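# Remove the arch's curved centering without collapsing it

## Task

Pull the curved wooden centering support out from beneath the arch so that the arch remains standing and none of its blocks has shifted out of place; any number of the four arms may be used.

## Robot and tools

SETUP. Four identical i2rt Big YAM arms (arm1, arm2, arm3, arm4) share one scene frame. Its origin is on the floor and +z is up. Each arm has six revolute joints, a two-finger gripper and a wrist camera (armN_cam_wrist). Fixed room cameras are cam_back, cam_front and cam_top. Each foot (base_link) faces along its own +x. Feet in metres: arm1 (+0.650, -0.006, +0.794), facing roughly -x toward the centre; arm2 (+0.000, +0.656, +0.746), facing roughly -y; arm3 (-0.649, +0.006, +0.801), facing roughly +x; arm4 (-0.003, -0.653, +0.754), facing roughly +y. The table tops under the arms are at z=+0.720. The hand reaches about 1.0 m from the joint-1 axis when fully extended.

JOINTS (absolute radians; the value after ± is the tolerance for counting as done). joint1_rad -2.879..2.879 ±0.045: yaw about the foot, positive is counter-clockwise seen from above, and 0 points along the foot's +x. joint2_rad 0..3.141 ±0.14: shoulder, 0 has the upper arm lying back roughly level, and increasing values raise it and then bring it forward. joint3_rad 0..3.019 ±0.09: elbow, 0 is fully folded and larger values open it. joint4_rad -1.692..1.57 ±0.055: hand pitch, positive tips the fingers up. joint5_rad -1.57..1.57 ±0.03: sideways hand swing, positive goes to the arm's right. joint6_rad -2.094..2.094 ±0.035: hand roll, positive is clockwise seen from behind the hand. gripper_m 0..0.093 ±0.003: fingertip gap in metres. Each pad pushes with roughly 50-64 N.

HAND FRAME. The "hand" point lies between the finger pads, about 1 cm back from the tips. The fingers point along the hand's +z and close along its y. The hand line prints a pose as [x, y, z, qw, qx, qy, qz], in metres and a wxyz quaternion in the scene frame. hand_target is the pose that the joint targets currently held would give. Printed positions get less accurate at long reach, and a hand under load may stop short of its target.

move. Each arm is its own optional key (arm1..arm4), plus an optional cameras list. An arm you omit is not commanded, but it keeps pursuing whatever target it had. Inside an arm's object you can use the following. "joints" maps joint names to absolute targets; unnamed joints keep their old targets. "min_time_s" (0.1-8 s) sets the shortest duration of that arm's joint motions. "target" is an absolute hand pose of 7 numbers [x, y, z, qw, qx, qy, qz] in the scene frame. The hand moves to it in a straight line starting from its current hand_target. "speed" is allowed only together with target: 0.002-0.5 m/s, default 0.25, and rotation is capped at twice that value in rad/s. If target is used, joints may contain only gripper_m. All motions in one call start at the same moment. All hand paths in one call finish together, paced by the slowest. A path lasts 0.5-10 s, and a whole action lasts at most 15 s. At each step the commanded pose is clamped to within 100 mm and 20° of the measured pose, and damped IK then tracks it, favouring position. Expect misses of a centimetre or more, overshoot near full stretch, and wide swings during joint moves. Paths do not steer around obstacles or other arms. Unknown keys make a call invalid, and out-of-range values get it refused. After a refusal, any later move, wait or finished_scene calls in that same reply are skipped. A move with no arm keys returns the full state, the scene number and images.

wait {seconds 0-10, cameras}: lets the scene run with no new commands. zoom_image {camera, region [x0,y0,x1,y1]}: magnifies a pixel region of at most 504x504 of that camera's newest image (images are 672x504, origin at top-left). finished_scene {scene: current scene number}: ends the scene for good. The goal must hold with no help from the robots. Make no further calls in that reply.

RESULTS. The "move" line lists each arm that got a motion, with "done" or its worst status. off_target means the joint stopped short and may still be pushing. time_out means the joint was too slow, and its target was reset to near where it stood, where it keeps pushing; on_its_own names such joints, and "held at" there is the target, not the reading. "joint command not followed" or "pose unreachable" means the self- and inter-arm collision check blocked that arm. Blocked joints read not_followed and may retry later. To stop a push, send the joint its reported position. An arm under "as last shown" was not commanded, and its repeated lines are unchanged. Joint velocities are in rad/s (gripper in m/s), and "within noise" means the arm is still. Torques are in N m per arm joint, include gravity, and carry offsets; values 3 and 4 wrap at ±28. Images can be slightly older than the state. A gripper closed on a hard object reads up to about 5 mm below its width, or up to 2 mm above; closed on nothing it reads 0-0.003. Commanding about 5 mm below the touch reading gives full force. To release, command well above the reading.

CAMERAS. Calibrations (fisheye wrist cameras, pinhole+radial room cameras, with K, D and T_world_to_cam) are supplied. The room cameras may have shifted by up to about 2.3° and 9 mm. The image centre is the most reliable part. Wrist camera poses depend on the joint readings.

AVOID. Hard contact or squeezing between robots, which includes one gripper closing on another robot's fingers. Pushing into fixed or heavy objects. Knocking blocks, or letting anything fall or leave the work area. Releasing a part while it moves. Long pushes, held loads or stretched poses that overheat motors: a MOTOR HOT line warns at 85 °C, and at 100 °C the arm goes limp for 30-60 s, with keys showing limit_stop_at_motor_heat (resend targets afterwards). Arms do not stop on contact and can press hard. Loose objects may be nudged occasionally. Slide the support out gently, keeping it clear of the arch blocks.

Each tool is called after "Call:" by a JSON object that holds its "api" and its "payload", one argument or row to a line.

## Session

Call:
{"api": "move", "payload": {
  "cameras": ["cam_top","cam_front","cam_back","arm1_cam_wrist","arm3_cam_wrist"]
}}

Scene clock: 0.00 s.
Joint torques (N m): no reading
Motor temperatures (°C): arm1=[36 34 35 30 28 30 31] | arm2=[36 32 32 31 32 28 28] | arm3=[30 38 34 31 29 29 34] | arm4=[33 32 32 35 32 27 33]
Heat: arm1: hottest joint1_rad 36 °C; arm2: hottest joint1_rad 36 °C; arm3: hottest joint2_rad 38 °C; arm4: hottest joint4_rad 35 °C.
Joint velocities: within noise
arm1.joint_positions: joint1_rad=-0.792 joint2_rad=+0.597 joint3_rad=+1.317 joint4_rad=-1.235 joint5_rad=+0.036 joint6_rad=+0.139 gripper_m=+0.09396
arm1.joint_status: not commanded
arm1.hand: x=+0.4866 y=+0.1760 z=+1.3259 quat_wxyz=(-0.185, +0.761, -0.404, -0.473) (m; scene frame)
arm1.hand_target: x=+0.4882 y=+0.1742 z=+1.3369 quat_wxyz=(-0.188, +0.755, -0.401, -0.483) (m; scene frame)
arm1.hand_status: not commanded
arm2.joint_positions: joint1_rad=+0.031 joint2_rad=+0.603 joint3_rad=+1.457 joint4_rad=-1.387 joint5_rad=-0.263 joint6_rad=+0.761 gripper_m=+0.09396
arm2.joint_status: not commanded
arm2.hand: x=+0.0421 y=+0.4486 z=+1.3126 quat_wxyz=(-0.497, -0.768, -0.393, +0.094) (m; scene frame)
arm2.hand_target: x=+0.0421 y=+0.4516 z=+1.3209 quat_wxyz=(-0.505, -0.763, -0.391, +0.098) (m; scene frame)
arm2.hand_status: not commanded
arm3.joint_positions: joint1_rad=+0.554 joint2_rad=+0.643 joint3_rad=+1.438 joint4_rad=-1.241 joint5_rad=+0.294 joint6_rad=+0.554 gripper_m=+0.09396
arm3.joint_status: not commanded
arm3.hand: x=-0.4138 y=+0.1037 z=+1.3791 quat_wxyz=(-0.507, -0.061, -0.841, -0.178) (m; scene frame)
arm3.hand_target: x=-0.4167 y=+0.1018 z=+1.3926 quat_wxyz=(-0.517, -0.063, -0.833, -0.186) (m; scene frame)
arm3.hand_status: not commanded
arm4.joint_positions: joint1_rad=-0.454 joint2_rad=+0.631 joint3_rad=+1.450 joint4_rad=-1.565 joint5_rad=-0.075 joint6_rad=-0.150 gripper_m=+0.09396
arm4.joint_status: not commanded
arm4.hand: x=+0.0668 y=-0.4724 z=+1.2759 quat_wxyz=(-0.346, +0.552, -0.728, -0.214) (m; scene frame)
arm4.hand_target: x=+0.0658 y=-0.4742 z=+1.2836 quat_wxyz=(-0.354, +0.550, -0.724, -0.218) (m; scene frame)
arm4.hand_status: not commanded
pictures: arm1_cam_wrist, arm3_cam_wrist, cam_back, cam_front, cam_top
camera_calibration:
arm1_cam_wrist: T_world_to_cam=[[0.797319, 0.596147, -0.0942867, -0.368986], [0.509163, -0.748247, -0.4253, 0.451023], [-0.324091, 0.291093, -0.900128, 1.42768], [0, 0, 0, 1]] pos_world=[0.527254, 0.141859, 1.44212]
arm3_cam_wrist: T_world_to_cam=[[0.0879263, -0.924112, -0.371868, 0.64589], [-0.911985, 0.0754847, -0.403218, 0.172778], [0.400689, 0.374592, -0.83614, 1.40781], [0, 0, 0, 1]] pos_world=[-0.463312, 0.0564809, 1.48697]

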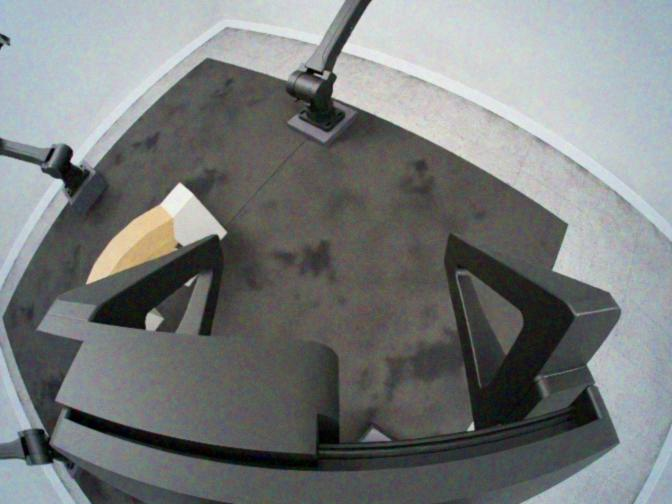

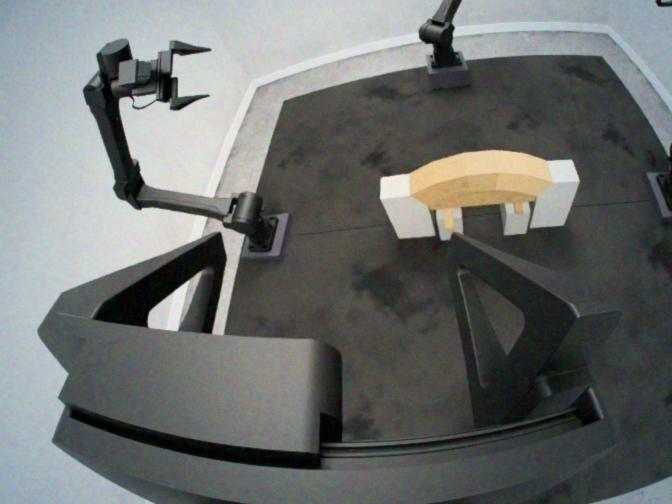

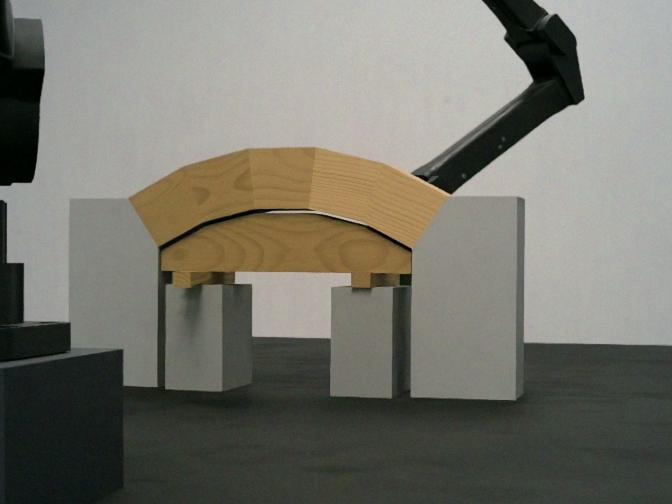

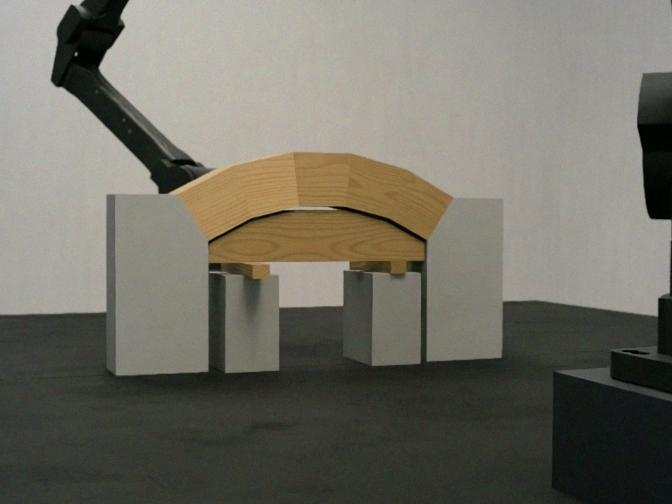

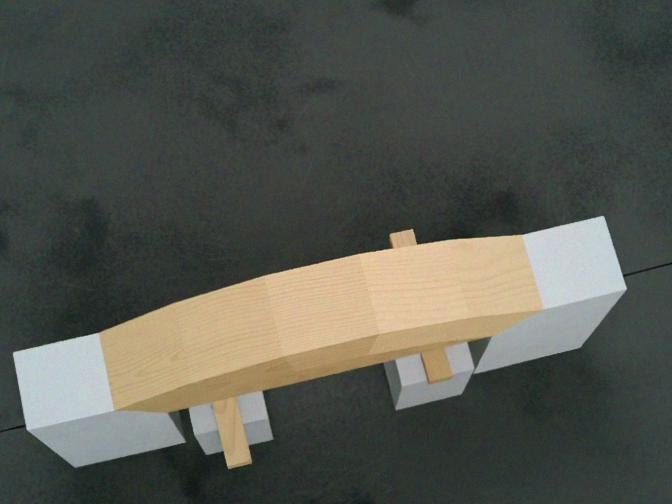

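Call:
{"api": "move", "payload": {
  "arm3": {"target":[-0.165,0.098,0.84,0.5353,0.0735,0.8402,-0.0468],"speed":0.45,"joints":{"gripper_m":0.05}},
  "arm1": {"target":[0.145,-0.112,0.845,0.0468,-0.8402,0.0735,0.5353],"speed":0.45,"joints":{"gripper_m":0.05}},
  "cameras": ["arm1_cam_wrist","arm3_cam_wrist"]
}}

Scene clock: 4.73 s.
Joint torques (N m): arm1=[-0.44 -8.41 6.61 3.28 0.07 -0.21] | arm2=[1.2 3.55 9.43 2.29 0 -0.05] | arm3=[-0.97 -8.64 8.18 1.95 0.27 -0.05] | arm4=[-0.67 4.37 8.65 2.09 0.01 0.05]
Motor temperatures (°C): arm1=[36 34 36 30 28 30 31] | arm2=[36 32 32 31 32 28 28] | arm3=[30 38 35 31 29 29 34] | arm4=[33 32 32 35 32 27 33]
Heat: arm1: hottest joint1_rad 36 °C; arm2: hottest joint1_rad 36 °C; arm3: hottest joint2_rad 38 °C; arm4: hottest joint4_rad 35 °C.
move: arm1 off_target; arm3 off_target
Joint velocities: within noise
arm1.joint_positions: joint1_rad=+0.387 joint2_rad=+1.663 joint3_rad=+0.561 joint4_rad=+0.564 joint5_rad=+0.480 joint6_rad=+0.268 gripper_m=+0.05009
arm1.joint_status: all done
arm1.hand: x=+0.1611 y=-0.1054 z=+0.8387 quat_wxyz=(-0.052, +0.848, -0.076, -0.522) (m; scene frame)
arm1.hand_target: x=+0.1458 y=-0.1118 z=+0.8453 quat_wxyz=(-0.047, +0.840, -0.074, -0.535) (m; scene frame)
arm1.hand_status: off_target (0.019 m and 1.9 deg from the pose sent, 0.656 m and 42.9 deg at the start; pose on its path clipped on 24 of 84 steps)
arm2, arm4: as last shown
arm3.joint_positions: joint1_rad=+0.321 joint2_rad=+1.659 joint3_rad=+0.487 joint4_rad=+0.648 joint5_rad=+0.470 joint6_rad=+0.253 gripper_m=+0.05009
arm3.joint_status: all done
arm3.hand: x=-0.1817 y=+0.0970 z=+0.8316 quat_wxyz=(-0.521, -0.069, -0.849, +0.049) (m; scene frame)
arm3.hand_target: x=-0.1658 y=+0.0978 z=+0.8403 quat_wxyz=(-0.535, -0.073, -0.840, +0.047) (m; scene frame)
arm3.hand_status: off_target (0.019 m and 2.0 deg from the pose sent, 0.594 m and 26.1 deg at the start; pose on its path clipped on 1 of 84 steps)
pictures: arm1_cam_wrist, arm3_cam_wrist
camera_calibration:
arm1_cam_wrist: T_world_to_cam=[[0.194158, 0.980854, 0.0150942, 0.0583365], [0.869325, -0.164911, -0.465917, 0.236488], [-0.454508, 0.103583, -0.884699, 0.953973], [0, 0, 0, 1]] pos_world=[0.216677, -0.117036, 0.953283]
arm3_cam_wrist: T_world_to_cam=[[-0.158521, -0.987355, 0.000528411, 0.0673599], [-0.890876, 0.142801, -0.431217, 0.184762], [0.425689, -0.0688279, -0.902248, 0.962091], [0, 0, 0, 1]] pos_world=[-0.234274, 0.106343, 0.947681]

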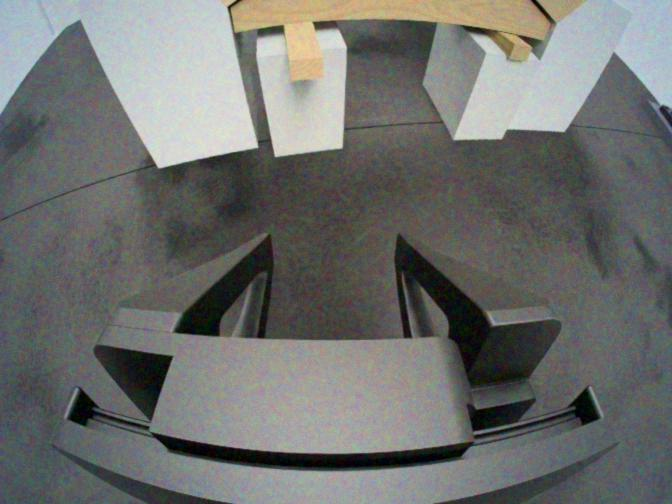

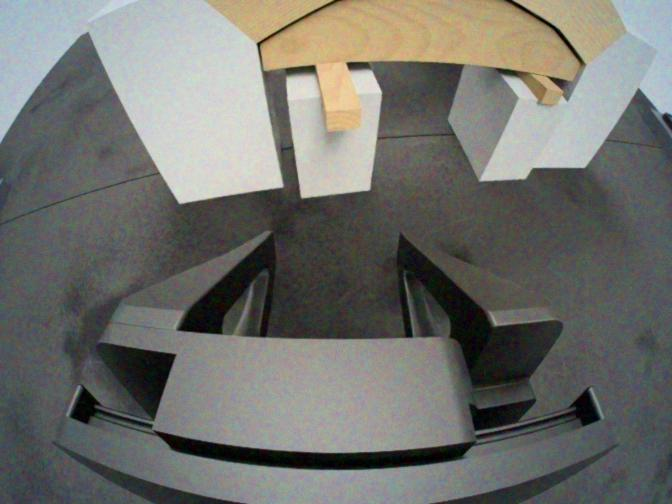

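Call:
{"api": "zoom_image", "payload": {
  "camera": "arm3_cam_wrist",
  "region": [240, 20, 600, 250]
}}

Call:
{"api": "zoom_image", "payload": {
  "camera": "arm1_cam_wrist",
  "region": [220, 0, 560, 250]
}}

Scaled by 1.400 from the camera's 672x504 image, which has a finer 960x720 frame.

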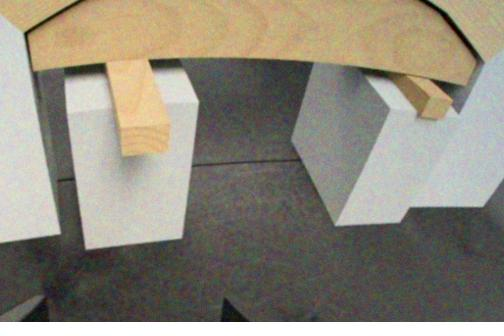

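Scaled by 1.482 from the camera's 672x504 image, which has a finer 960x720 frame.

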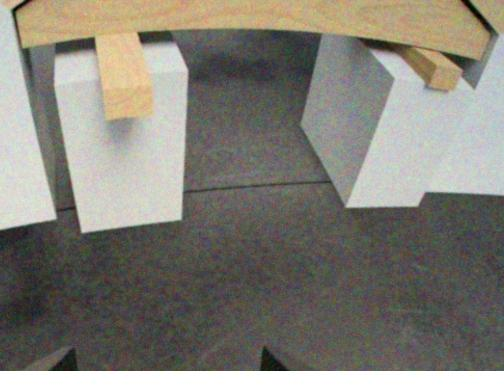

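Call:
{"api": "move", "payload": {
  "arm3": {"target":[-0.069,0.083,0.818,0.5373,-0.0074,0.8434,0.0047],"speed":0.15},
  "arm1": {"target":[0.021,-0.102,0.836,-0.0047,-0.8434,-0.0074,0.5373],"speed":0.15},
  "cameras": ["arm1_cam_wrist","arm3_cam_wrist"]
}}

Scene clock: 9.33 s.
Joint torques (N m): arm1=[-1.38 -12.16 7.71 1.59 -0.05 -0.23] | arm2=[0.97 4.01 9.36 2.28 -0.02 -0.03] | arm3=[-1.08 -11.52 8.92 1.89 0.06 -0.05] | arm4=[-1.32 3.96 8.55 1.96 0.01 0.06]
Motor temperatures (°C): arm1=[36 34 37 30 28 30 31] | arm2=[36 32 33 31 32 28 28] | arm3=[30 38 36 31 29 29 34] | arm4=[33 32 32 35 32 27 33]
Heat: arm1: hottest joint3_rad 37 °C; arm2: hottest joint1_rad 36 °C; arm3: hottest joint2_rad 38 °C; arm4: hottest joint4_rad 35 °C.
move: arm1 off_target; arm3 off_target
Joint velocities: within noise
arm1.joint_positions: joint1_rad=+0.228 joint2_rad=+1.866 joint3_rad=+0.855 joint4_rad=+0.570 joint5_rad=+0.158 joint6_rad=+0.096 gripper_m=+0.05009
arm1.joint_status: not commanded
arm1.hand: x=+0.0358 y=-0.1046 z=+0.8398 quat_wxyz=(+0.010, +0.842, +0.005, -0.539) (m; scene frame)
arm1.hand_target: x=+0.0218 y=-0.1019 z=+0.8362 quat_wxyz=(+0.005, +0.843, +0.007, -0.537) (m; scene frame)
arm1.hand_status: off_target (0.015 m and 0.7 deg from the pose sent, 0.140 m and 11.6 deg at the start)
arm2, arm4: as last shown
arm3.joint_positions: joint1_rad=+0.142 joint2_rad=+1.854 joint3_rad=+0.699 joint4_rad=+0.687 joint5_rad=+0.143 joint6_rad=+0.082 gripper_m=+0.05009
arm3.joint_status: not commanded
arm3.hand: x=-0.0868 y=+0.0829 z=+0.8106 quat_wxyz=(-0.523, +0.006, -0.853, -0.005) (m; scene frame)
arm3.hand_target: x=-0.0699 y=+0.0828 z=+0.8183 quat_wxyz=(-0.537, +0.007, -0.843, -0.005) (m; scene frame)
arm3.hand_status: off_target (0.019 m and 2.0 deg from the pose sent, 0.114 m and 10.9 deg at the start)
pictures: arm1_cam_wrist, arm3_cam_wrist
camera_calibration:
arm1_cam_wrist: T_world_to_cam=[[-0.00680228, 0.999966, -0.0046666, 0.107582], [0.86861, 0.00359643, -0.495483, 0.388512], [-0.49545, -0.00742387, -0.868605, 0.874181], [0, 0, 0, 1]] pos_world=[0.0963798, -0.102486, 0.952321]
arm3_cam_wrist: T_world_to_cam=[[0.0266139, -0.999568, -0.0125065, 0.0962045], [-0.902618, -0.018652, -0.430039, 0.273631], [0.42962, 0.0227337, -0.902724, 0.894949], [0, 0, 0, 1]] pos_world=[-0.140065, 0.0809212, 0.926766]

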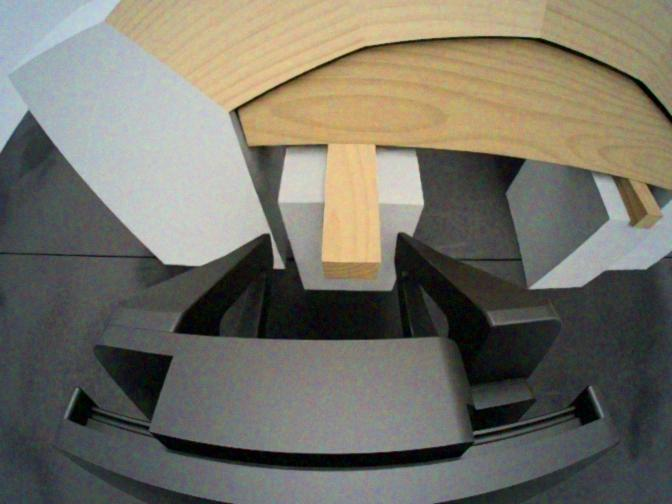

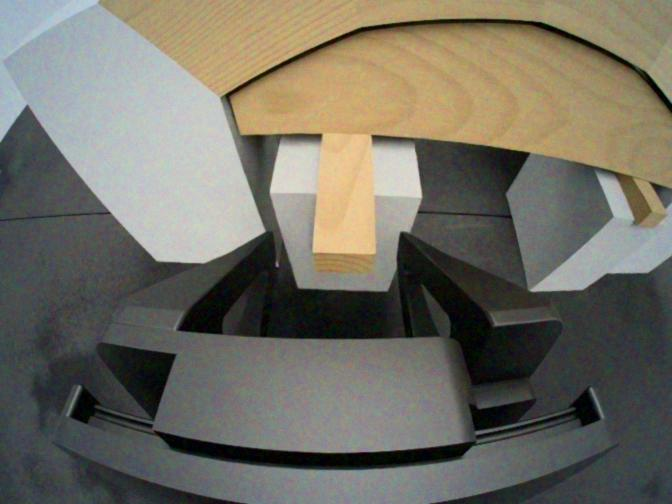

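Call:
{"api": "move", "payload": {
  "arm3": {"target":[-0.056,0.079,0.825,0.5373,-0.0074,0.8434,0.0047],"speed":0.1},
  "arm1": {"target":[0.010,-0.096,0.834,-0.0047,-0.8434,-0.0074,0.5373],"speed":0.1},
  "cameras": ["arm1_cam_wrist","arm3_cam_wrist"]
}}

Call:
{"api": "move", "payload": {
  "arm3": {"joints":{"gripper_m":0.026}},
  "arm1": {"joints":{"gripper_m":0.026}},
  "cameras": ["arm1_cam_wrist","arm3_cam_wrist"]
}}

Scene clock: 10.73 s.
Joint torques (N m): arm1=[-1.79 -12.51 7.92 1.63 -0.07 -0.24] | arm2=[1.14 3.84 9.37 2.28 0 -0.05] | arm3=[-0.97 -12.04 9.72 0.94 0.05 -0.03] | arm4=[-0.85 3.9 8.64 2.14 0 0.01]
Motor temperatures (°C): arm1=[36 34 37 30 28 30 31] | arm2=[36 32 33 31 32 28 28] | arm3=[30 38 36 31 29 29 34] | arm4=[33 32 32 35 32 27 33]
Heat: arm1: hottest joint3_rad 37 °C; arm2: hottest joint1_rad 36 °C; arm3: hottest joint2_rad 38 °C; arm4: hottest joint4_rad 35 °C.
move: arm1 off_target; arm3 off_target
Joint velocities: within noise
arm1.joint_positions: joint1_rad=+0.214 joint2_rad=+1.886 joint3_rad=+0.883 joint4_rad=+0.562 joint5_rad=+0.143 joint6_rad=+0.089 gripper_m=+0.05009
arm1.joint_status: not commanded
arm1.hand: x=+0.0251 y=-0.1004 z=+0.8379 quat_wxyz=(+0.010, +0.842, +0.006, -0.539) (m; scene frame)
arm1.hand_target: x=+0.0108 y=-0.0957 z=+0.8342 quat_wxyz=(+0.005, +0.843, +0.007, -0.537) (m; scene frame)
arm1.hand_status: off_target (0.016 m and 0.7 deg from the pose sent, 0.028 m and 0.7 deg at the start)
arm2, arm4: as last shown
arm3.joint_positions: joint1_rad=+0.134 joint2_rad=+1.854 joint3_rad=+0.726 joint4_rad=+0.672 joint5_rad=+0.130 joint6_rad=+0.075 gripper_m=+0.05008
arm3.joint_status: not commanded
arm3.hand: x=-0.0756 y=+0.0823 z=+0.8175 quat_wxyz=(-0.528, +0.008, -0.849, -0.008) (m; scene frame)
arm3.hand_target: x=-0.0570 y=+0.0788 z=+0.8254 quat_wxyz=(-0.537, +0.007, -0.843, -0.005) (m; scene frame)
arm3.hand_status: off_target (0.021 m and 1.4 deg from the pose sent, 0.034 m and 2.0 deg at the start)
pictures: arm1_cam_wrist, arm3_cam_wrist
camera_calibration:
arm1_cam_wrist: T_world_to_cam=[[-0.00924609, 0.999948, -0.00431961, 0.103174], [0.868732, 0.0058934, -0.495248, 0.39689], [-0.495197, -0.0083317, -0.868741, 0.867367], [0, 0, 0, 1]] pos_world=[0.0856805, -0.0982815, 0.950522]
arm3_cam_wrist: T_world_to_cam=[[0.0327482, -0.999357, -0.0145935, 0.0975474], [-0.897502, -0.0229791, -0.440412, 0.295921], [0.439794, 0.0275204, -0.897677, 0.892661], [0, 0, 0, 1]] pos_world=[-0.130192, 0.0797183, 0.933072]

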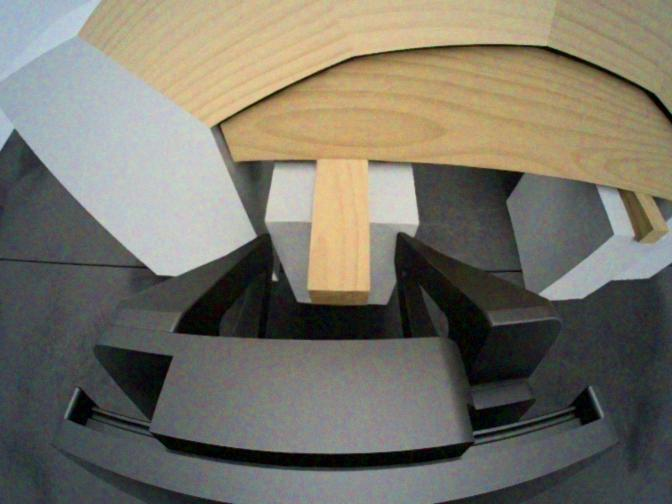

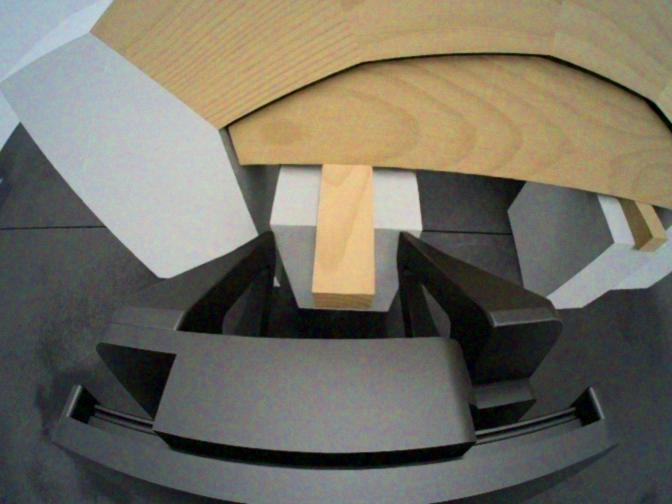

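Scene clock: 11.33 s.
Joint torques (N m): arm1=[-1.38 -12.63 7.84 1.57 -0.06 -0.23] | arm2=[1.08 3.66 9.36 2.3 0 -0.04] | arm3=[-1.08 -12.16 9.74 0.99 0.04 -0.03] | arm4=[-0.85 4.25 8.62 2.06 0.01 0.05]
Motor temperatures (°C): arm1=[36 34 37 30 28 30 31] | arm2=[36 32 33 31 32 28 28] | arm3=[30 38 36 31 29 29 34] | arm4=[33 32 32 35 32 27 33]
Heat: arm1: hottest joint3_rad 37 °C; arm2: hottest joint1_rad 36 °C; arm3: hottest joint2_rad 38 °C; arm4: hottest joint4_rad 35 °C.
move: arm1 done; arm3 done
Joint velocities: within noise
arm1.joint_positions: joint1_rad=+0.214 joint2_rad=+1.886 joint3_rad=+0.883 joint4_rad=+0.562 joint5_rad=+0.143 joint6_rad=+0.088 gripper_m=+0.02617
arm1.joint_status: all done
arm1.hand: x=+0.0251 y=-0.1004 z=+0.8379 quat_wxyz=(+0.010, +0.842, +0.007, -0.539) (m; scene frame)
arm1.hand_target: x=+0.0109 y=-0.0957 z=+0.8341 quat_wxyz=(+0.005, +0.843, +0.007, -0.537) (m; scene frame)
arm1.hand_status: not commanded
arm2, arm4: as last shown
arm3.joint_positions: joint1_rad=+0.131 joint2_rad=+1.854 joint3_rad=+0.727 joint4_rad=+0.672 joint5_rad=+0.130 joint6_rad=+0.075 gripper_m=+0.02617
arm3.joint_status: all done
arm3.hand: x=-0.0752 y=+0.0806 z=+0.8176 quat_wxyz=(-0.528, +0.007, -0.849, -0.007) (m; scene frame)
arm3.hand_target: x=-0.0570 y=+0.0787 z=+0.8255 quat_wxyz=(-0.537, +0.007, -0.843, -0.005) (m; scene frame)
arm3.hand_status: not commanded
pictures: arm1_cam_wrist, arm3_cam_wrist
camera_calibration:
arm1_cam_wrist: T_world_to_cam=[[-0.00940859, 0.999948, -0.00399783, 0.102883], [0.868728, 0.0061939, -0.495251, 0.396922], [-0.4952, -0.00813264, -0.868741, 0.867386], [0, 0, 0, 1]] pos_world=[0.0856806, -0.0982816, 0.950521]
arm3_cam_wrist: T_world_to_cam=[[0.0297066, -0.999452, -0.0146038, 0.095654], [-0.897548, -0.0202419, -0.440452, 0.296193], [0.439915, 0.026192, -0.897657, 0.892675], [0, 0, 0, 1]] pos_world=[-0.129696, 0.0782162, 0.933172]

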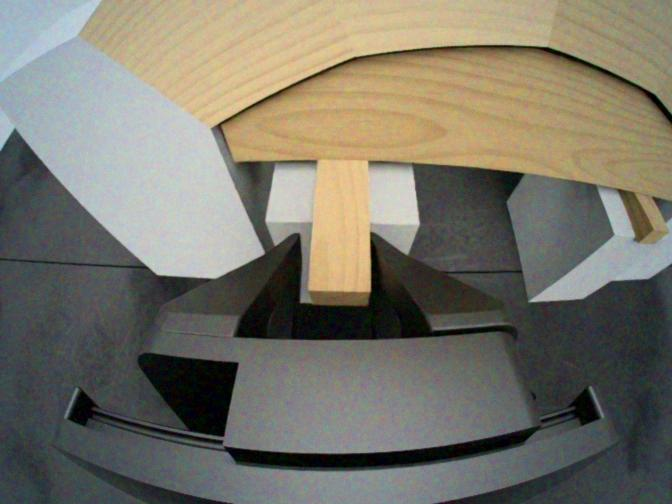

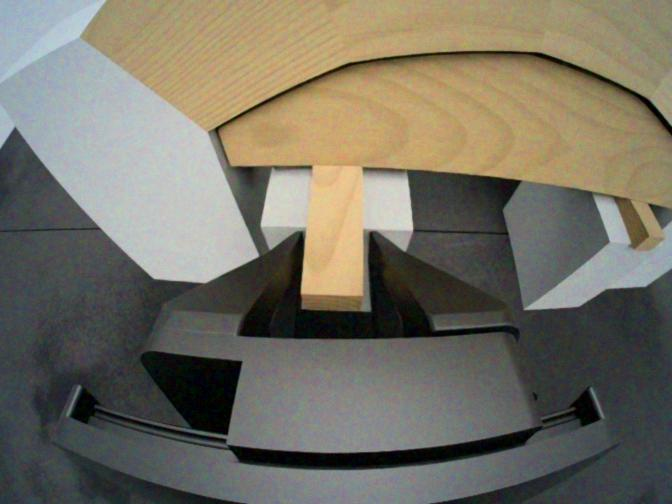

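Call:
{"api": "move", "payload": {
  "arm3": {"joints":{"gripper_m":0.012}},
  "arm1": {"joints":{"gripper_m":0.012}}
}}

Call:
{"api": "move", "payload": {
  "arm3": {"target":[-0.094,0.079,0.824,0.5373,-0.0074,0.8434,0.0047],"speed":0.04},
  "arm1": {"target":[0.058,-0.096,0.833,-0.0047,-0.8434,-0.0074,0.5373],"speed":0.05},
  "cameras": ["arm1_cam_wrist","arm3_cam_wrist","cam_top","cam_back"]
}}

Scene clock: 12.13 s.
Joint torques (N m): arm1=[-1.55 -12.57 7.84 1.58 -0.06 -0.21] | arm2=[1.26 3.66 9.37 2.26 -0.02 -0.06] | arm3=[-0.85 -12.16 9.74 1.03 0.08 -0.02] | arm4=[-1.38 3.9 8.62 2.17 -0.03 0.03]
Motor temperatures (°C): arm1=[36 34 37 30 28 30 31] | arm2=[36 32 33 31 32 28 28] | arm3=[30 38 36 31 29 29 34] | arm4=[33 32 32 35 32 27 33]
Heat: arm1: hottest joint3_rad 37 °C; arm2: hottest joint1_rad 36 °C; arm3: hottest joint2_rad 38 °C; arm4: hottest joint4_rad 35 °C.
move: arm1 off_target; arm3 off_target
Joint velocities: within noise
arm1.joint_positions: joint1_rad=+0.214 joint2_rad=+1.886 joint3_rad=+0.883 joint4_rad=+0.562 joint5_rad=+0.143 joint6_rad=+0.086 gripper_m=+0.01748
arm1.joint_status: gripper_m off_target (ended at +0.01751, target +0.01200)
arm1.hand: x=+0.0251 y=-0.1004 z=+0.8379 quat_wxyz=(+0.010, +0.842, +0.007, -0.539) (m; scene frame)
arm1.hand_target: x=+0.0109 y=-0.0957 z=+0.8342 quat_wxyz=(+0.005, +0.843, +0.007, -0.537) (m; scene frame)
arm1.hand_status: not commanded
arm2, arm4: as last shown
arm3.joint_positions: joint1_rad=+0.131 joint2_rad=+1.854 joint3_rad=+0.727 joint4_rad=+0.672 joint5_rad=+0.130 joint6_rad=+0.075 gripper_m=+0.01758
arm3.joint_status: gripper_m off_target (ended at +0.01761, target +0.01200)
arm3.hand: x=-0.0752 y=+0.0807 z=+0.8176 quat_wxyz=(-0.528, +0.008, -0.849, -0.007) (m; scene frame)
arm3.hand_target: x=-0.0570 y=+0.0787 z=+0.8255 quat_wxyz=(-0.537, +0.007, -0.843, -0.004) (m; scene frame)
arm3.hand_status: not commanded
pictures: none

Scene clock: 13.63 s.
Joint torques (N m): arm1=[0.09 -14.56 3.26 2.77 0.15 -0.11] | arm2=[1.32 3.84 9.33 2.29 -0.02 -0.04] | arm3=[0.26 -14.21 4.7 1.95 0.33 0.05] | arm4=[-1.2 3.84 8.62 2.18 -0.01 0.01]
Motor temperatures (°C): arm1=[36 34 37 30 28 30 31] | arm2=[36 32 33 31 32 28 28] | arm3=[30 38 36 31 29 29 34] | arm4=[33 32 33 35 32 27 32]
Heat: arm1: hottest joint3_rad 37 °C; arm2: hottest joint1_rad 36 °C; arm3: hottest joint2_rad 38 °C; arm4: hottest joint4_rad 35 °C.
move: arm1 done; arm3 done
Joint velocities: within noise
arm1.joint_positions: joint1_rad=+0.214 joint2_rad=+1.854 joint3_rad=+0.804 joint4_rad=+0.602 joint5_rad=+0.155 joint6_rad=+0.086 gripper_m=+0.01748
arm1.joint_status: not commanded
arm1.hand: x=+0.0515 y=-0.0933 z=+0.8331 quat_wxyz=(+0.004, +0.844, +0.005, -0.537) (m; scene frame)
arm1.hand_target: x=+0.0578 y=-0.0959 z=+0.8330 quat_wxyz=(+0.005, +0.843, +0.007, -0.537) (m; scene frame)
arm1.hand_status: done (0.007 m and 0.3 deg from the pose sent, 0.034 m and 0.6 deg at the start)
arm2, arm4: as last shown
arm3.joint_positions: joint1_rad=+0.131 joint2_rad=+1.839 joint3_rad=+0.674 joint4_rad=+0.708 joint5_rad=+0.137 joint6_rad=+0.075 gripper_m=+0.01758
arm3.joint_status: not commanded
arm3.hand: x=-0.0933 y=+0.0763 z=+0.8141 quat_wxyz=(-0.527, +0.006, -0.850, -0.004) (m; scene frame)
arm3.hand_target: x=-0.0939 y=+0.0789 z=+0.8237 quat_wxyz=(-0.537, +0.007, -0.843, -0.005) (m; scene frame)
arm3.hand_status: done (0.010 m and 1.4 deg from the pose sent, 0.020 m and 1.3 deg at the start)
pictures: arm1_cam_wrist, arm3_cam_wrist, cam_back, cam_top
camera_calibration:
arm1_cam_wrist: T_world_to_cam=[[0.00019251, 0.999993, 0.00365827, 0.0891321], [0.87138, 0.00162703, -0.490606, 0.367148], [-0.490609, 0.00328219, -0.871374, 0.879336], [0, 0, 0, 1]] pos_world=[0.111467, -0.092615, 0.946029]
arm3_cam_wrist: T_world_to_cam=[[0.0239, -0.999657, -0.0106653, 0.0880436], [-0.898087, -0.0167827, -0.439497, 0.277195], [0.439167, 0.0200823, -0.898181, 0.898383], [0, 0, 0, 1]] pos_world=[-0.147699, 0.0746239, 0.929676]

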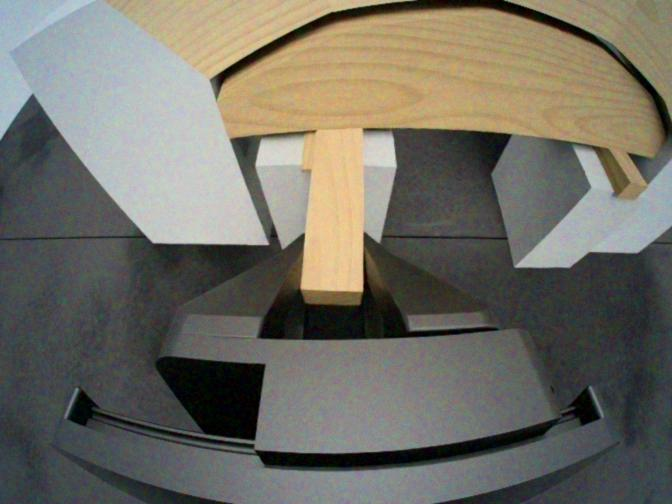

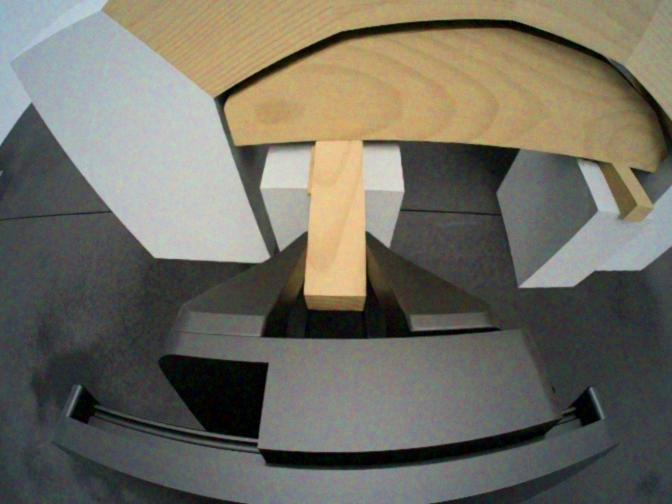

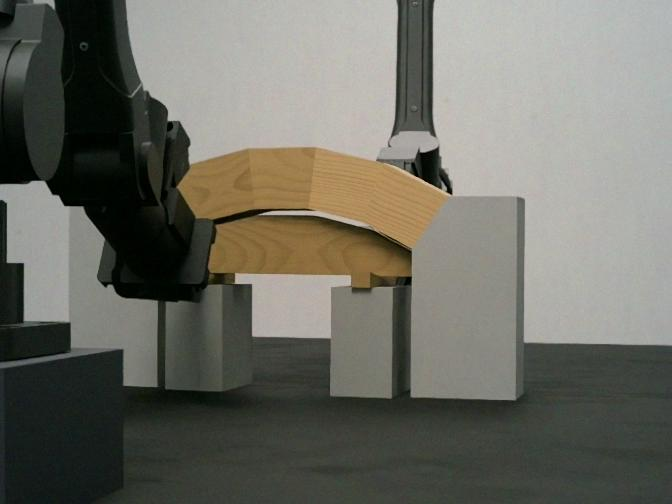

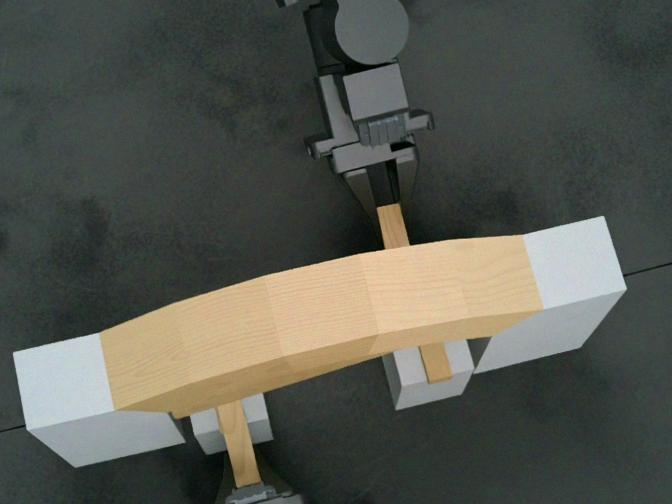

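Call:
{"api": "move", "payload": {
  "arm3": {"joints":{"gripper_m":0.045}},
  "arm1": {"joints":{"gripper_m":0.045}}
}}

Call:
{"api": "move", "payload": {
  "arm3": {"target":[-0.18,0.079,0.84,0.5373,-0.0074,0.8434,0.0047],"speed":0.3},
  "arm1": {"target":[0.12,-0.096,0.85,-0.0047,-0.8434,-0.0074,0.5373],"speed":0.3}
}}

Call:
{"api": "move", "payload": {
  "arm3": {"target":[-0.20,0.0,0.854,0.5,0.5,0.5,0.5],"speed":0.4,"joints":{"gripper_m":0.088}},
  "arm1": {"target":[0.09,-0.022,0.866,0,-0.766,0,0.6428],"speed":0.3,"joints":{"gripper_m":0.0}}
}}

Call:
{"api": "move", "payload": {
  "arm1": {"target":[-0.02,-0.022,0.862,0,-0.766,0,0.6428],"speed":0.08},
  "cameras": ["arm1_cam_wrist","arm3_cam_wrist","cam_top","cam_back"]
}}

Scene clock: 15.27 s.
Joint torques (N m): arm1=[0.21 -14.45 3.77 2.82 0.15 -0.11] | arm2=[1.26 3.84 9.39 2.36 -0.02 -0.06] | arm3=[0.32 -14.15 5.16 1.91 0.33 0.05] | arm4=[-1.32 3.72 8.58 2.09 -0.02 -0.02]
Motor temperatures (°C): arm1=[36 34 37 30 28 30 31] | arm2=[36 32 33 31 32 28 28] | arm3=[30 38 36 31 29 29 34] | arm4=[33 32 33 35 32 27 32]
Heat: arm1: hottest joint3_rad 37 °C; arm2: hottest joint1_rad 36 °C; arm3: hottest joint2_rad 38 °C; arm4: hottest joint4_rad 35 °C.
move: arm1 done; arm3 done
Joint velocities: within noise
arm1.joint_positions: joint1_rad=+0.214 joint2_rad=+1.854 joint3_rad=+0.796 joint4_rad=+0.602 joint5_rad=+0.155 joint6_rad=+0.086 gripper_m=+0.04486
arm1.joint_status: all done
arm1.hand: x=+0.0551 y=-0.0926 z=+0.8297 quat_wxyz=(+0.004, +0.846, +0.005, -0.533) (m; scene frame)
arm1.hand_target: x=+0.0580 y=-0.0959 z=+0.8329 quat_wxyz=(+0.005, +0.843, +0.007, -0.537) (m; scene frame)
arm1.hand_status: not commanded
arm2, arm4: as last shown
arm3.joint_positions: joint1_rad=+0.131 joint2_rad=+1.839 joint3_rad=+0.669 joint4_rad=+0.708 joint5_rad=+0.137 joint6_rad=+0.075 gripper_m=+0.04487
arm3.joint_status: all done
arm3.hand: x=-0.0959 y=+0.0758 z=+0.8120 quat_wxyz=(-0.525, +0.006, -0.851, -0.003) (m; scene frame)
arm3.hand_target: x=-0.0939 y=+0.0789 z=+0.8238 quat_wxyz=(-0.537, +0.007, -0.843, -0.005) (m; scene frame)
arm3.hand_status: not commanded
pictures: none

Scene clock: 16.47 s.
Joint torques (N m): arm1=[0.56 -12.63 3.54 3.25 0.17 0.03] | arm2=[1.26 3.55 9.4 2.26 -0.03 -0.07] | arm3=[0.38 -11.28 4.42 1.85 0.34 0.17] | arm4=[-1.08 4.07 8.61 2.04 -0.03 0.04]
Motor temperatures (°C): arm1=[36 34 37 30 28 30 31] | arm2=[36 32 33 31 32 28 28] | arm3=[30 38 36 31 29 29 34] | arm4=[33 32 33 35 32 27 32]
Heat: arm1: hottest joint3_rad 37 °C; arm2: hottest joint1_rad 36 °C; arm3: hottest joint2_rad 38 °C; arm4: hottest joint4_rad 35 °C.
move: arm1 off_target; arm3 off_target
Joint velocities: within noise
arm1.joint_positions: joint1_rad=+0.240 joint2_rad=+1.714 joint3_rad=+0.626 joint4_rad=+0.612 joint5_rad=+0.182 joint6_rad=+0.087 gripper_m=+0.04493
arm1.joint_status: not commanded
arm1.hand: x=+0.1178 y=-0.0899 z=+0.8407 quat_wxyz=(-0.003, +0.851, +0.009, -0.526) (m; scene frame)
arm1.hand_target: x=+0.1199 y=-0.0959 z=+0.8499 quat_wxyz=(+0.005, +0.843, +0.007, -0.537) (m; scene frame)
arm1.hand_status: off_target (0.011 m and 1.8 deg from the pose sent, 0.068 m and 0.6 deg at the start)
arm2.joint_positions: joint1_rad=+0.031 joint2_rad=+0.603 joint3_rad=+1.457 joint4_rad=-1.387 joint5_rad=-0.263 joint6_rad=+0.761 gripper_m=+0.09396
arm2.joint_status: not commanded
arm2.hand: x=+0.0421 y=+0.4486 z=+1.3126 quat_wxyz=(-0.497, -0.768, -0.393, +0.094) (m; scene frame)
arm2.hand_target: x=+0.0421 y=+0.4516 z=+1.3209 quat_wxyz=(-0.505, -0.763, -0.391, +0.098) (m; scene frame)
arm2.hand_status: not commanded
arm3.joint_positions: joint1_rad=+0.173 joint2_rad=+1.661 joint3_rad=+0.437 joint4_rad=+0.759 joint5_rad=+0.179 joint6_rad=+0.082 gripper_m=+0.04494
arm3.joint_status: not commanded
arm3.hand: x=-0.1803 y=+0.0747 z=+0.8292 quat_wxyz=(-0.525, +0.010, -0.851, +0.001) (m; scene frame)
arm3.hand_target: x=-0.1800 y=+0.0789 z=+0.8397 quat_wxyz=(-0.537, +0.007, -0.843, -0.005) (m; scene frame)
arm3.hand_status: off_target (0.012 m and 1.8 deg from the pose sent, 0.089 m and 1.7 deg at the start)
arm4.joint_positions: joint1_rad=-0.454 joint2_rad=+0.631 joint3_rad=+1.450 joint4_rad=-1.565 joint5_rad=-0.075 joint6_rad=-0.150 gripper_m=+0.09396
arm4.joint_status: not commanded
arm4.hand: x=+0.0668 y=-0.4724 z=+1.2759 quat_wxyz=(-0.346, +0.552, -0.728, -0.214) (m; scene frame)
arm4.hand_target: x=+0.0658 y=-0.4742 z=+1.2836 quat_wxyz=(-0.354, +0.550, -0.724, -0.218) (m; scene frame)
arm4.hand_status: not commanded
pictures: none

Scene clock: 19.63 s.
Joint torques (N m): arm1=[-1.44 -9.76 3.69 3.6 -0.1 -0.23] | arm2=[1.03 3.55 9.37 2.26 -0.01 -0.05] | arm3=[-0.56 -8.94 0.68 2.24 0.29 0.1] | arm4=[-1.2 4.13 8.5 2.19 0.01 -0.01]
Motor temperatures (°C): arm1=[36 34 37 30 28 30 31] | arm2=[36 32 33 31 32 28 28] | arm3=[30 38 36 31 29 29 34] | arm4=[33 32 33 35 32 27 32]
Heat: arm1: hottest joint3_rad 37 °C; arm2: hottest joint1_rad 36 °C; arm3: hottest joint2_rad 38 °C; arm4: hottest joint4_rad 35 °C.
move: arm1 done; arm3 off_target
Joint velocities: within noise
arm1.joint_positions: joint1_rad=+0.077 joint2_rad=+1.827 joint3_rad=+0.611 joint4_rad=+1.035 joint5_rad=+0.040 joint6_rad=+0.028 gripper_m=+0.00012
arm1.joint_status: all done
arm1.hand: x=+0.0911 y=-0.0285 z=+0.8730 quat_wxyz=(+0.007, +0.767, -0.001, -0.642) (m; scene frame)
arm1.hand_target: x=+0.0902 y=-0.0220 z=+0.8661 quat_wxyz=(+0.000, +0.766, +0.000, -0.643) (m; scene frame)
arm1.hand_status: done (0.010 m and 0.8 deg from the pose sent, 0.078 m and 16.6 deg at the start)
arm2, arm4: as last shown
arm3.joint_positions: joint1_rad=-0.055 joint2_rad=+1.943 joint3_rad=+0.323 joint4_rad=+1.536 joint5_rad=-0.026 joint6_rad=+1.565 gripper_m=+0.08791
arm3.joint_status: all done
arm3.hand: x=-0.1974 y=+0.0026 z=+0.8536 quat_wxyz=(-0.477, -0.517, -0.527, -0.476) (m; scene frame)
arm3.hand_target: x=-0.1997 y=+0.0001 z=+0.8546 quat_wxyz=(-0.479, -0.520, -0.521, -0.479) (m; scene frame)
arm3.hand_status: off_target (0.004 m and 5.3 deg from the pose sent, 0.081 m and 93.9 deg at the start; a joint's target at an end of its range on 42 of 95 steps)
pictures: none

Scene clock: 21.67 s.
Joint torques (N m): arm1=[-1.49 -13.04 7.68 1.66 -0.11 -0.24] | arm2=[1.2 3.84 9.35 2.28 -0.01 -0.06] | arm3=[-0.5 -9.05 0.66 2.25 0.29 0.1] | arm4=[-0.97 4.42 8.68 2.09 -0.03 0.04]
Motor temperatures (°C): arm1=[36 34 37 30 28 30 31] | arm2=[36 32 33 31 32 28 28] | arm3=[30 38 36 31 29 29 34] | arm4=[33 32 33 35 32 27 32]
Heat: arm1: hottest joint3_rad 37 °C; arm2: hottest joint1_rad 36 °C; arm3: hottest joint2_rad 38 °C; arm4: hottest joint4_rad 35 °C.
move: arm1 off_target
Joint velocities: within noise
arm1.joint_positions: joint1_rad=+0.069 joint2_rad=+1.975 joint3_rad=+0.888 joint4_rad=+0.911 joint5_rad=+0.032 joint6_rad=+0.026 gripper_m=+0.00012
arm1.joint_status: not commanded
arm1.hand: x=-0.0039 y=-0.0297 z=+0.8668 quat_wxyz=(+0.007, +0.765, -0.001, -0.644) (m; scene frame)
arm1.hand_target: x=-0.0189 y=-0.0218 z=+0.8624 quat_wxyz=(+0.000, +0.766, +0.000, -0.643) (m; scene frame)
arm1.hand_status: off_target (0.018 m and 0.8 deg from the pose sent, 0.112 m and 0.8 deg at the start)
arm2, arm3, arm4: as last shown
arm3.hand: x=-0.1974 y=+0.0026 z=+0.8536 quat_wxyz=(-0.477, -0.518, -0.527, -0.476) (m; scene frame)
arm3.hand_target: x=-0.1997 y=+0.0000 z=+0.8546 quat_wxyz=(-0.479, -0.520, -0.521, -0.479) (m; scene frame)
pictures: arm1_cam_wrist, arm3_cam_wrist, cam_back, cam_top
camera_calibration:
arm1_cam_wrist: T_world_to_cam=[[0.00523169, 0.999945, -0.00906588, 0.0364761], [0.712105, -0.0100903, -0.702001, 0.614029], [-0.702054, -0.00278321, -0.712119, 0.742195], [0, 0, 0, 1]] pos_world=[0.0836166, -0.0282127, 0.95991]
arm3_cam_wrist: T_world_to_cam=[[-0.0776786, -0.005761, -0.996962, 0.836615], [-0.614844, 0.787456, 0.0433554, -0.158513], [0.784814, 0.616344, -0.0647106, 0.336387], [0, 0, 0, 1]] pos_world=[-0.296475, -0.0776885, 0.862714]

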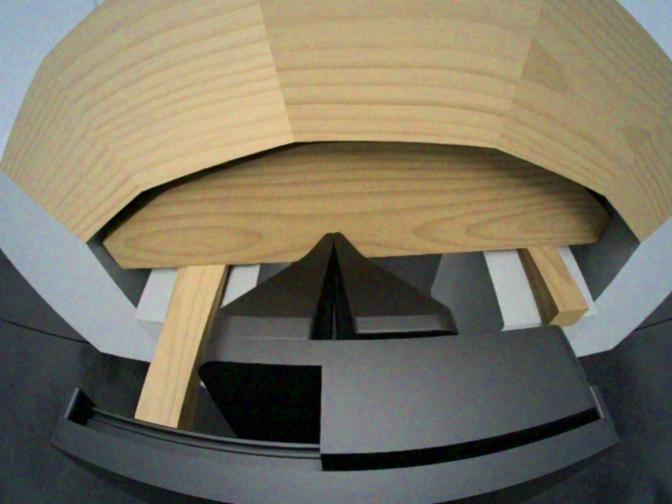

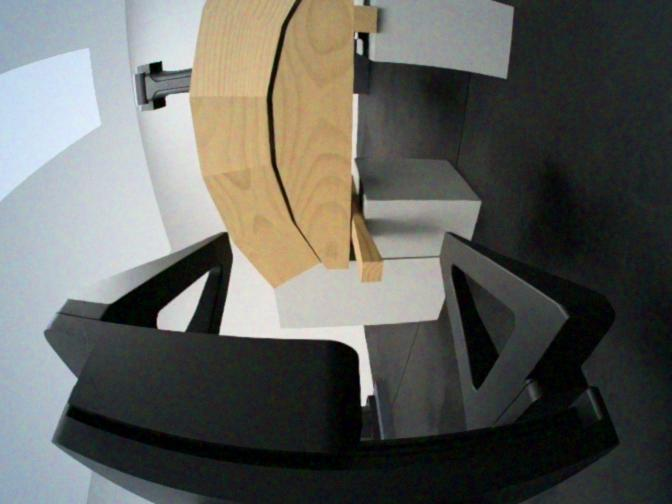

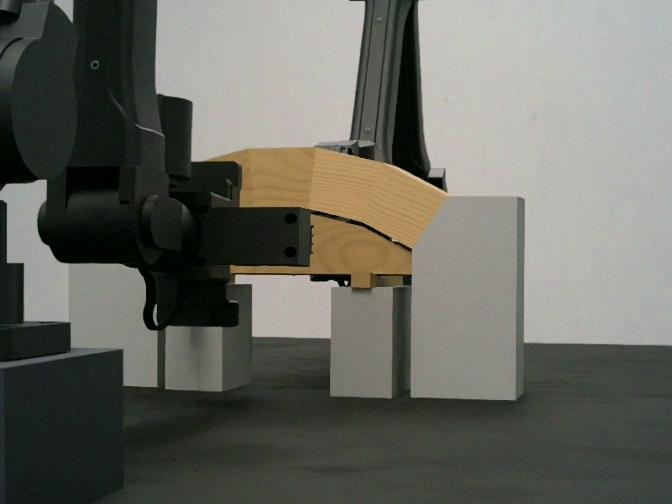

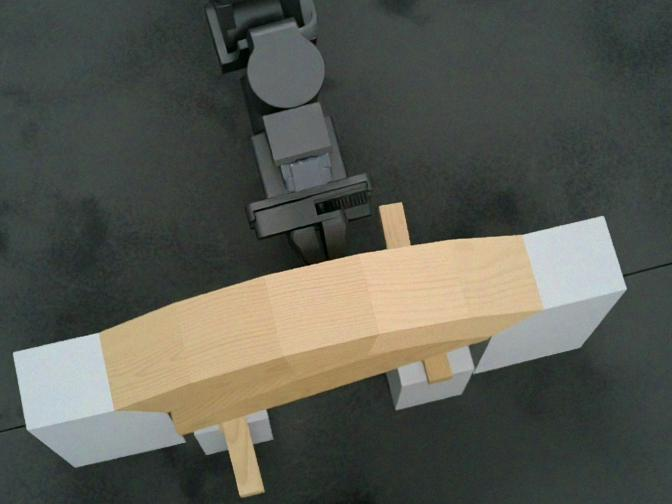

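Call:
{"api": "move", "payload": {
  "arm1": {"target":[-0.055,-0.026,0.86,0,-0.766,0,0.6428],"speed":0.06},
  "cameras": ["arm1_cam_wrist","arm3_cam_wrist","cam_top","cam_front"]
}}

Scene clock: 23.23 s.
Joint torques (N m): arm1=[-0.85 -14.56 7.71 1.7 0.03 -0.23] | arm2=[1.03 3.49 9.36 2.24 -0.02 -0.06] | arm3=[-0.56 -9.05 0.66 2.22 0.28 0.09] | arm4=[-1.2 4.19 8.53 2.03 0.01 0.01]
Motor temperatures (°C): arm1=[36 34 37 30 28 30 31] | arm2=[36 32 33 31 32 28 28] | arm3=[30 38 36 31 29 29 34] | arm4=[33 32 33 35 32 27 32]
Heat: arm1: hottest joint3_rad 37 °C; arm2: hottest joint1_rad 36 °C; arm3: hottest joint2_rad 38 °C; arm4: hottest joint4_rad 35 °C.
move: arm1 off_target
Joint velocities: within noise
arm1.joint_positions: joint1_rad=+0.069 joint2_rad=+2.031 joint3_rad=+1.003 joint4_rad=+0.855 joint5_rad=+0.034 joint6_rad=+0.026 gripper_m=+0.00012
arm1.joint_status: not commanded
arm1.hand: x=-0.0414 y=-0.0310 z=+0.8666 quat_wxyz=(+0.006, +0.764, -0.001, -0.645) (m; scene frame)
arm1.hand_target: x=-0.0540 y=-0.0260 z=+0.8600 quat_wxyz=(+0.000, +0.766, +0.000, -0.643) (m; scene frame)
arm1.hand_status: off_target (0.016 m and 0.8 deg from the pose sent, 0.052 m and 0.8 deg at the start)
arm2, arm3, arm4: as last shown
pictures: arm1_cam_wrist, arm3_cam_wrist, cam_front, cam_top
camera_calibration:
arm1_cam_wrist: T_world_to_cam=[[0.00696471, 0.999939, -0.00857923, 0.0376243], [0.709608, -0.0109871, -0.704511, 0.642713], [-0.704563, -0.00118117, -0.709641, 0.713571], [0, 0, 0, 1]] pos_world=[0.0464193, -0.0297176, 0.959501]
arm3_cam_wrist: T_world_to_cam=[[-0.0776786, -0.005761, -0.996962, 0.836615], [-0.614844, 0.787456, 0.0433554, -0.158513], [0.784814, 0.616344, -0.0647106, 0.336387], [0, 0, 0, 1]] pos_world=[-0.296475, -0.0776885, 0.862714]

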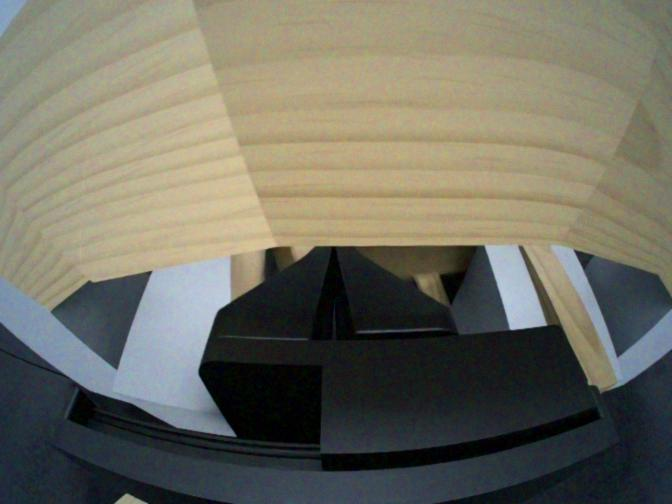

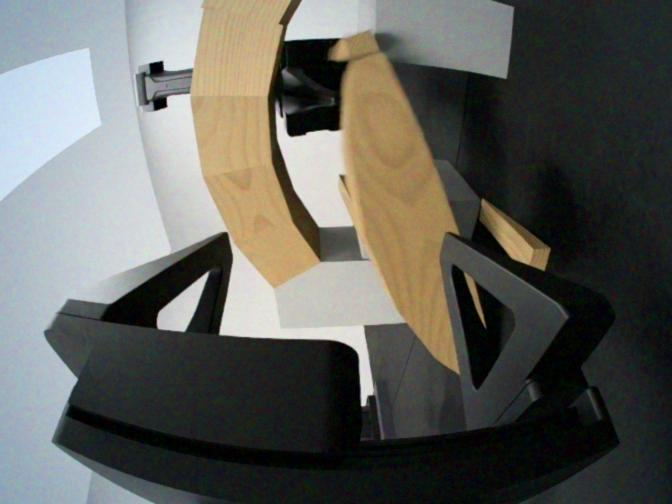

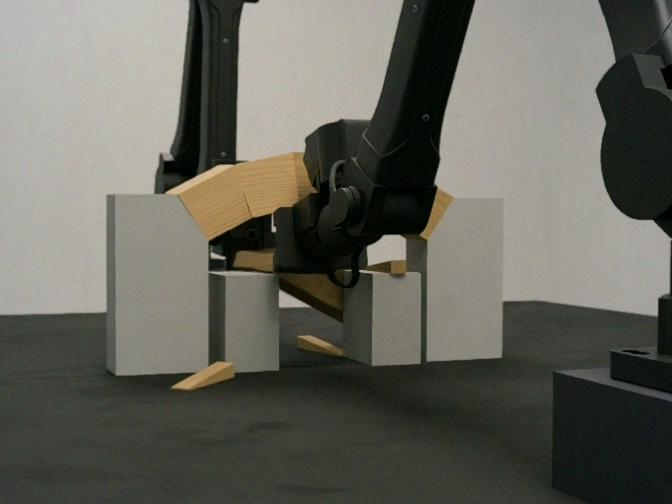

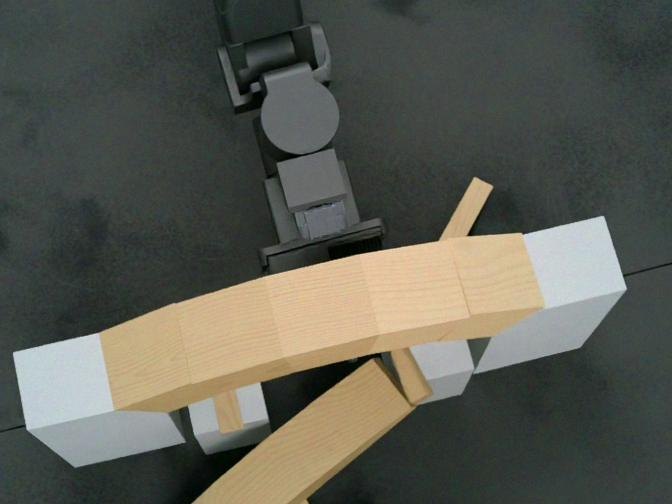

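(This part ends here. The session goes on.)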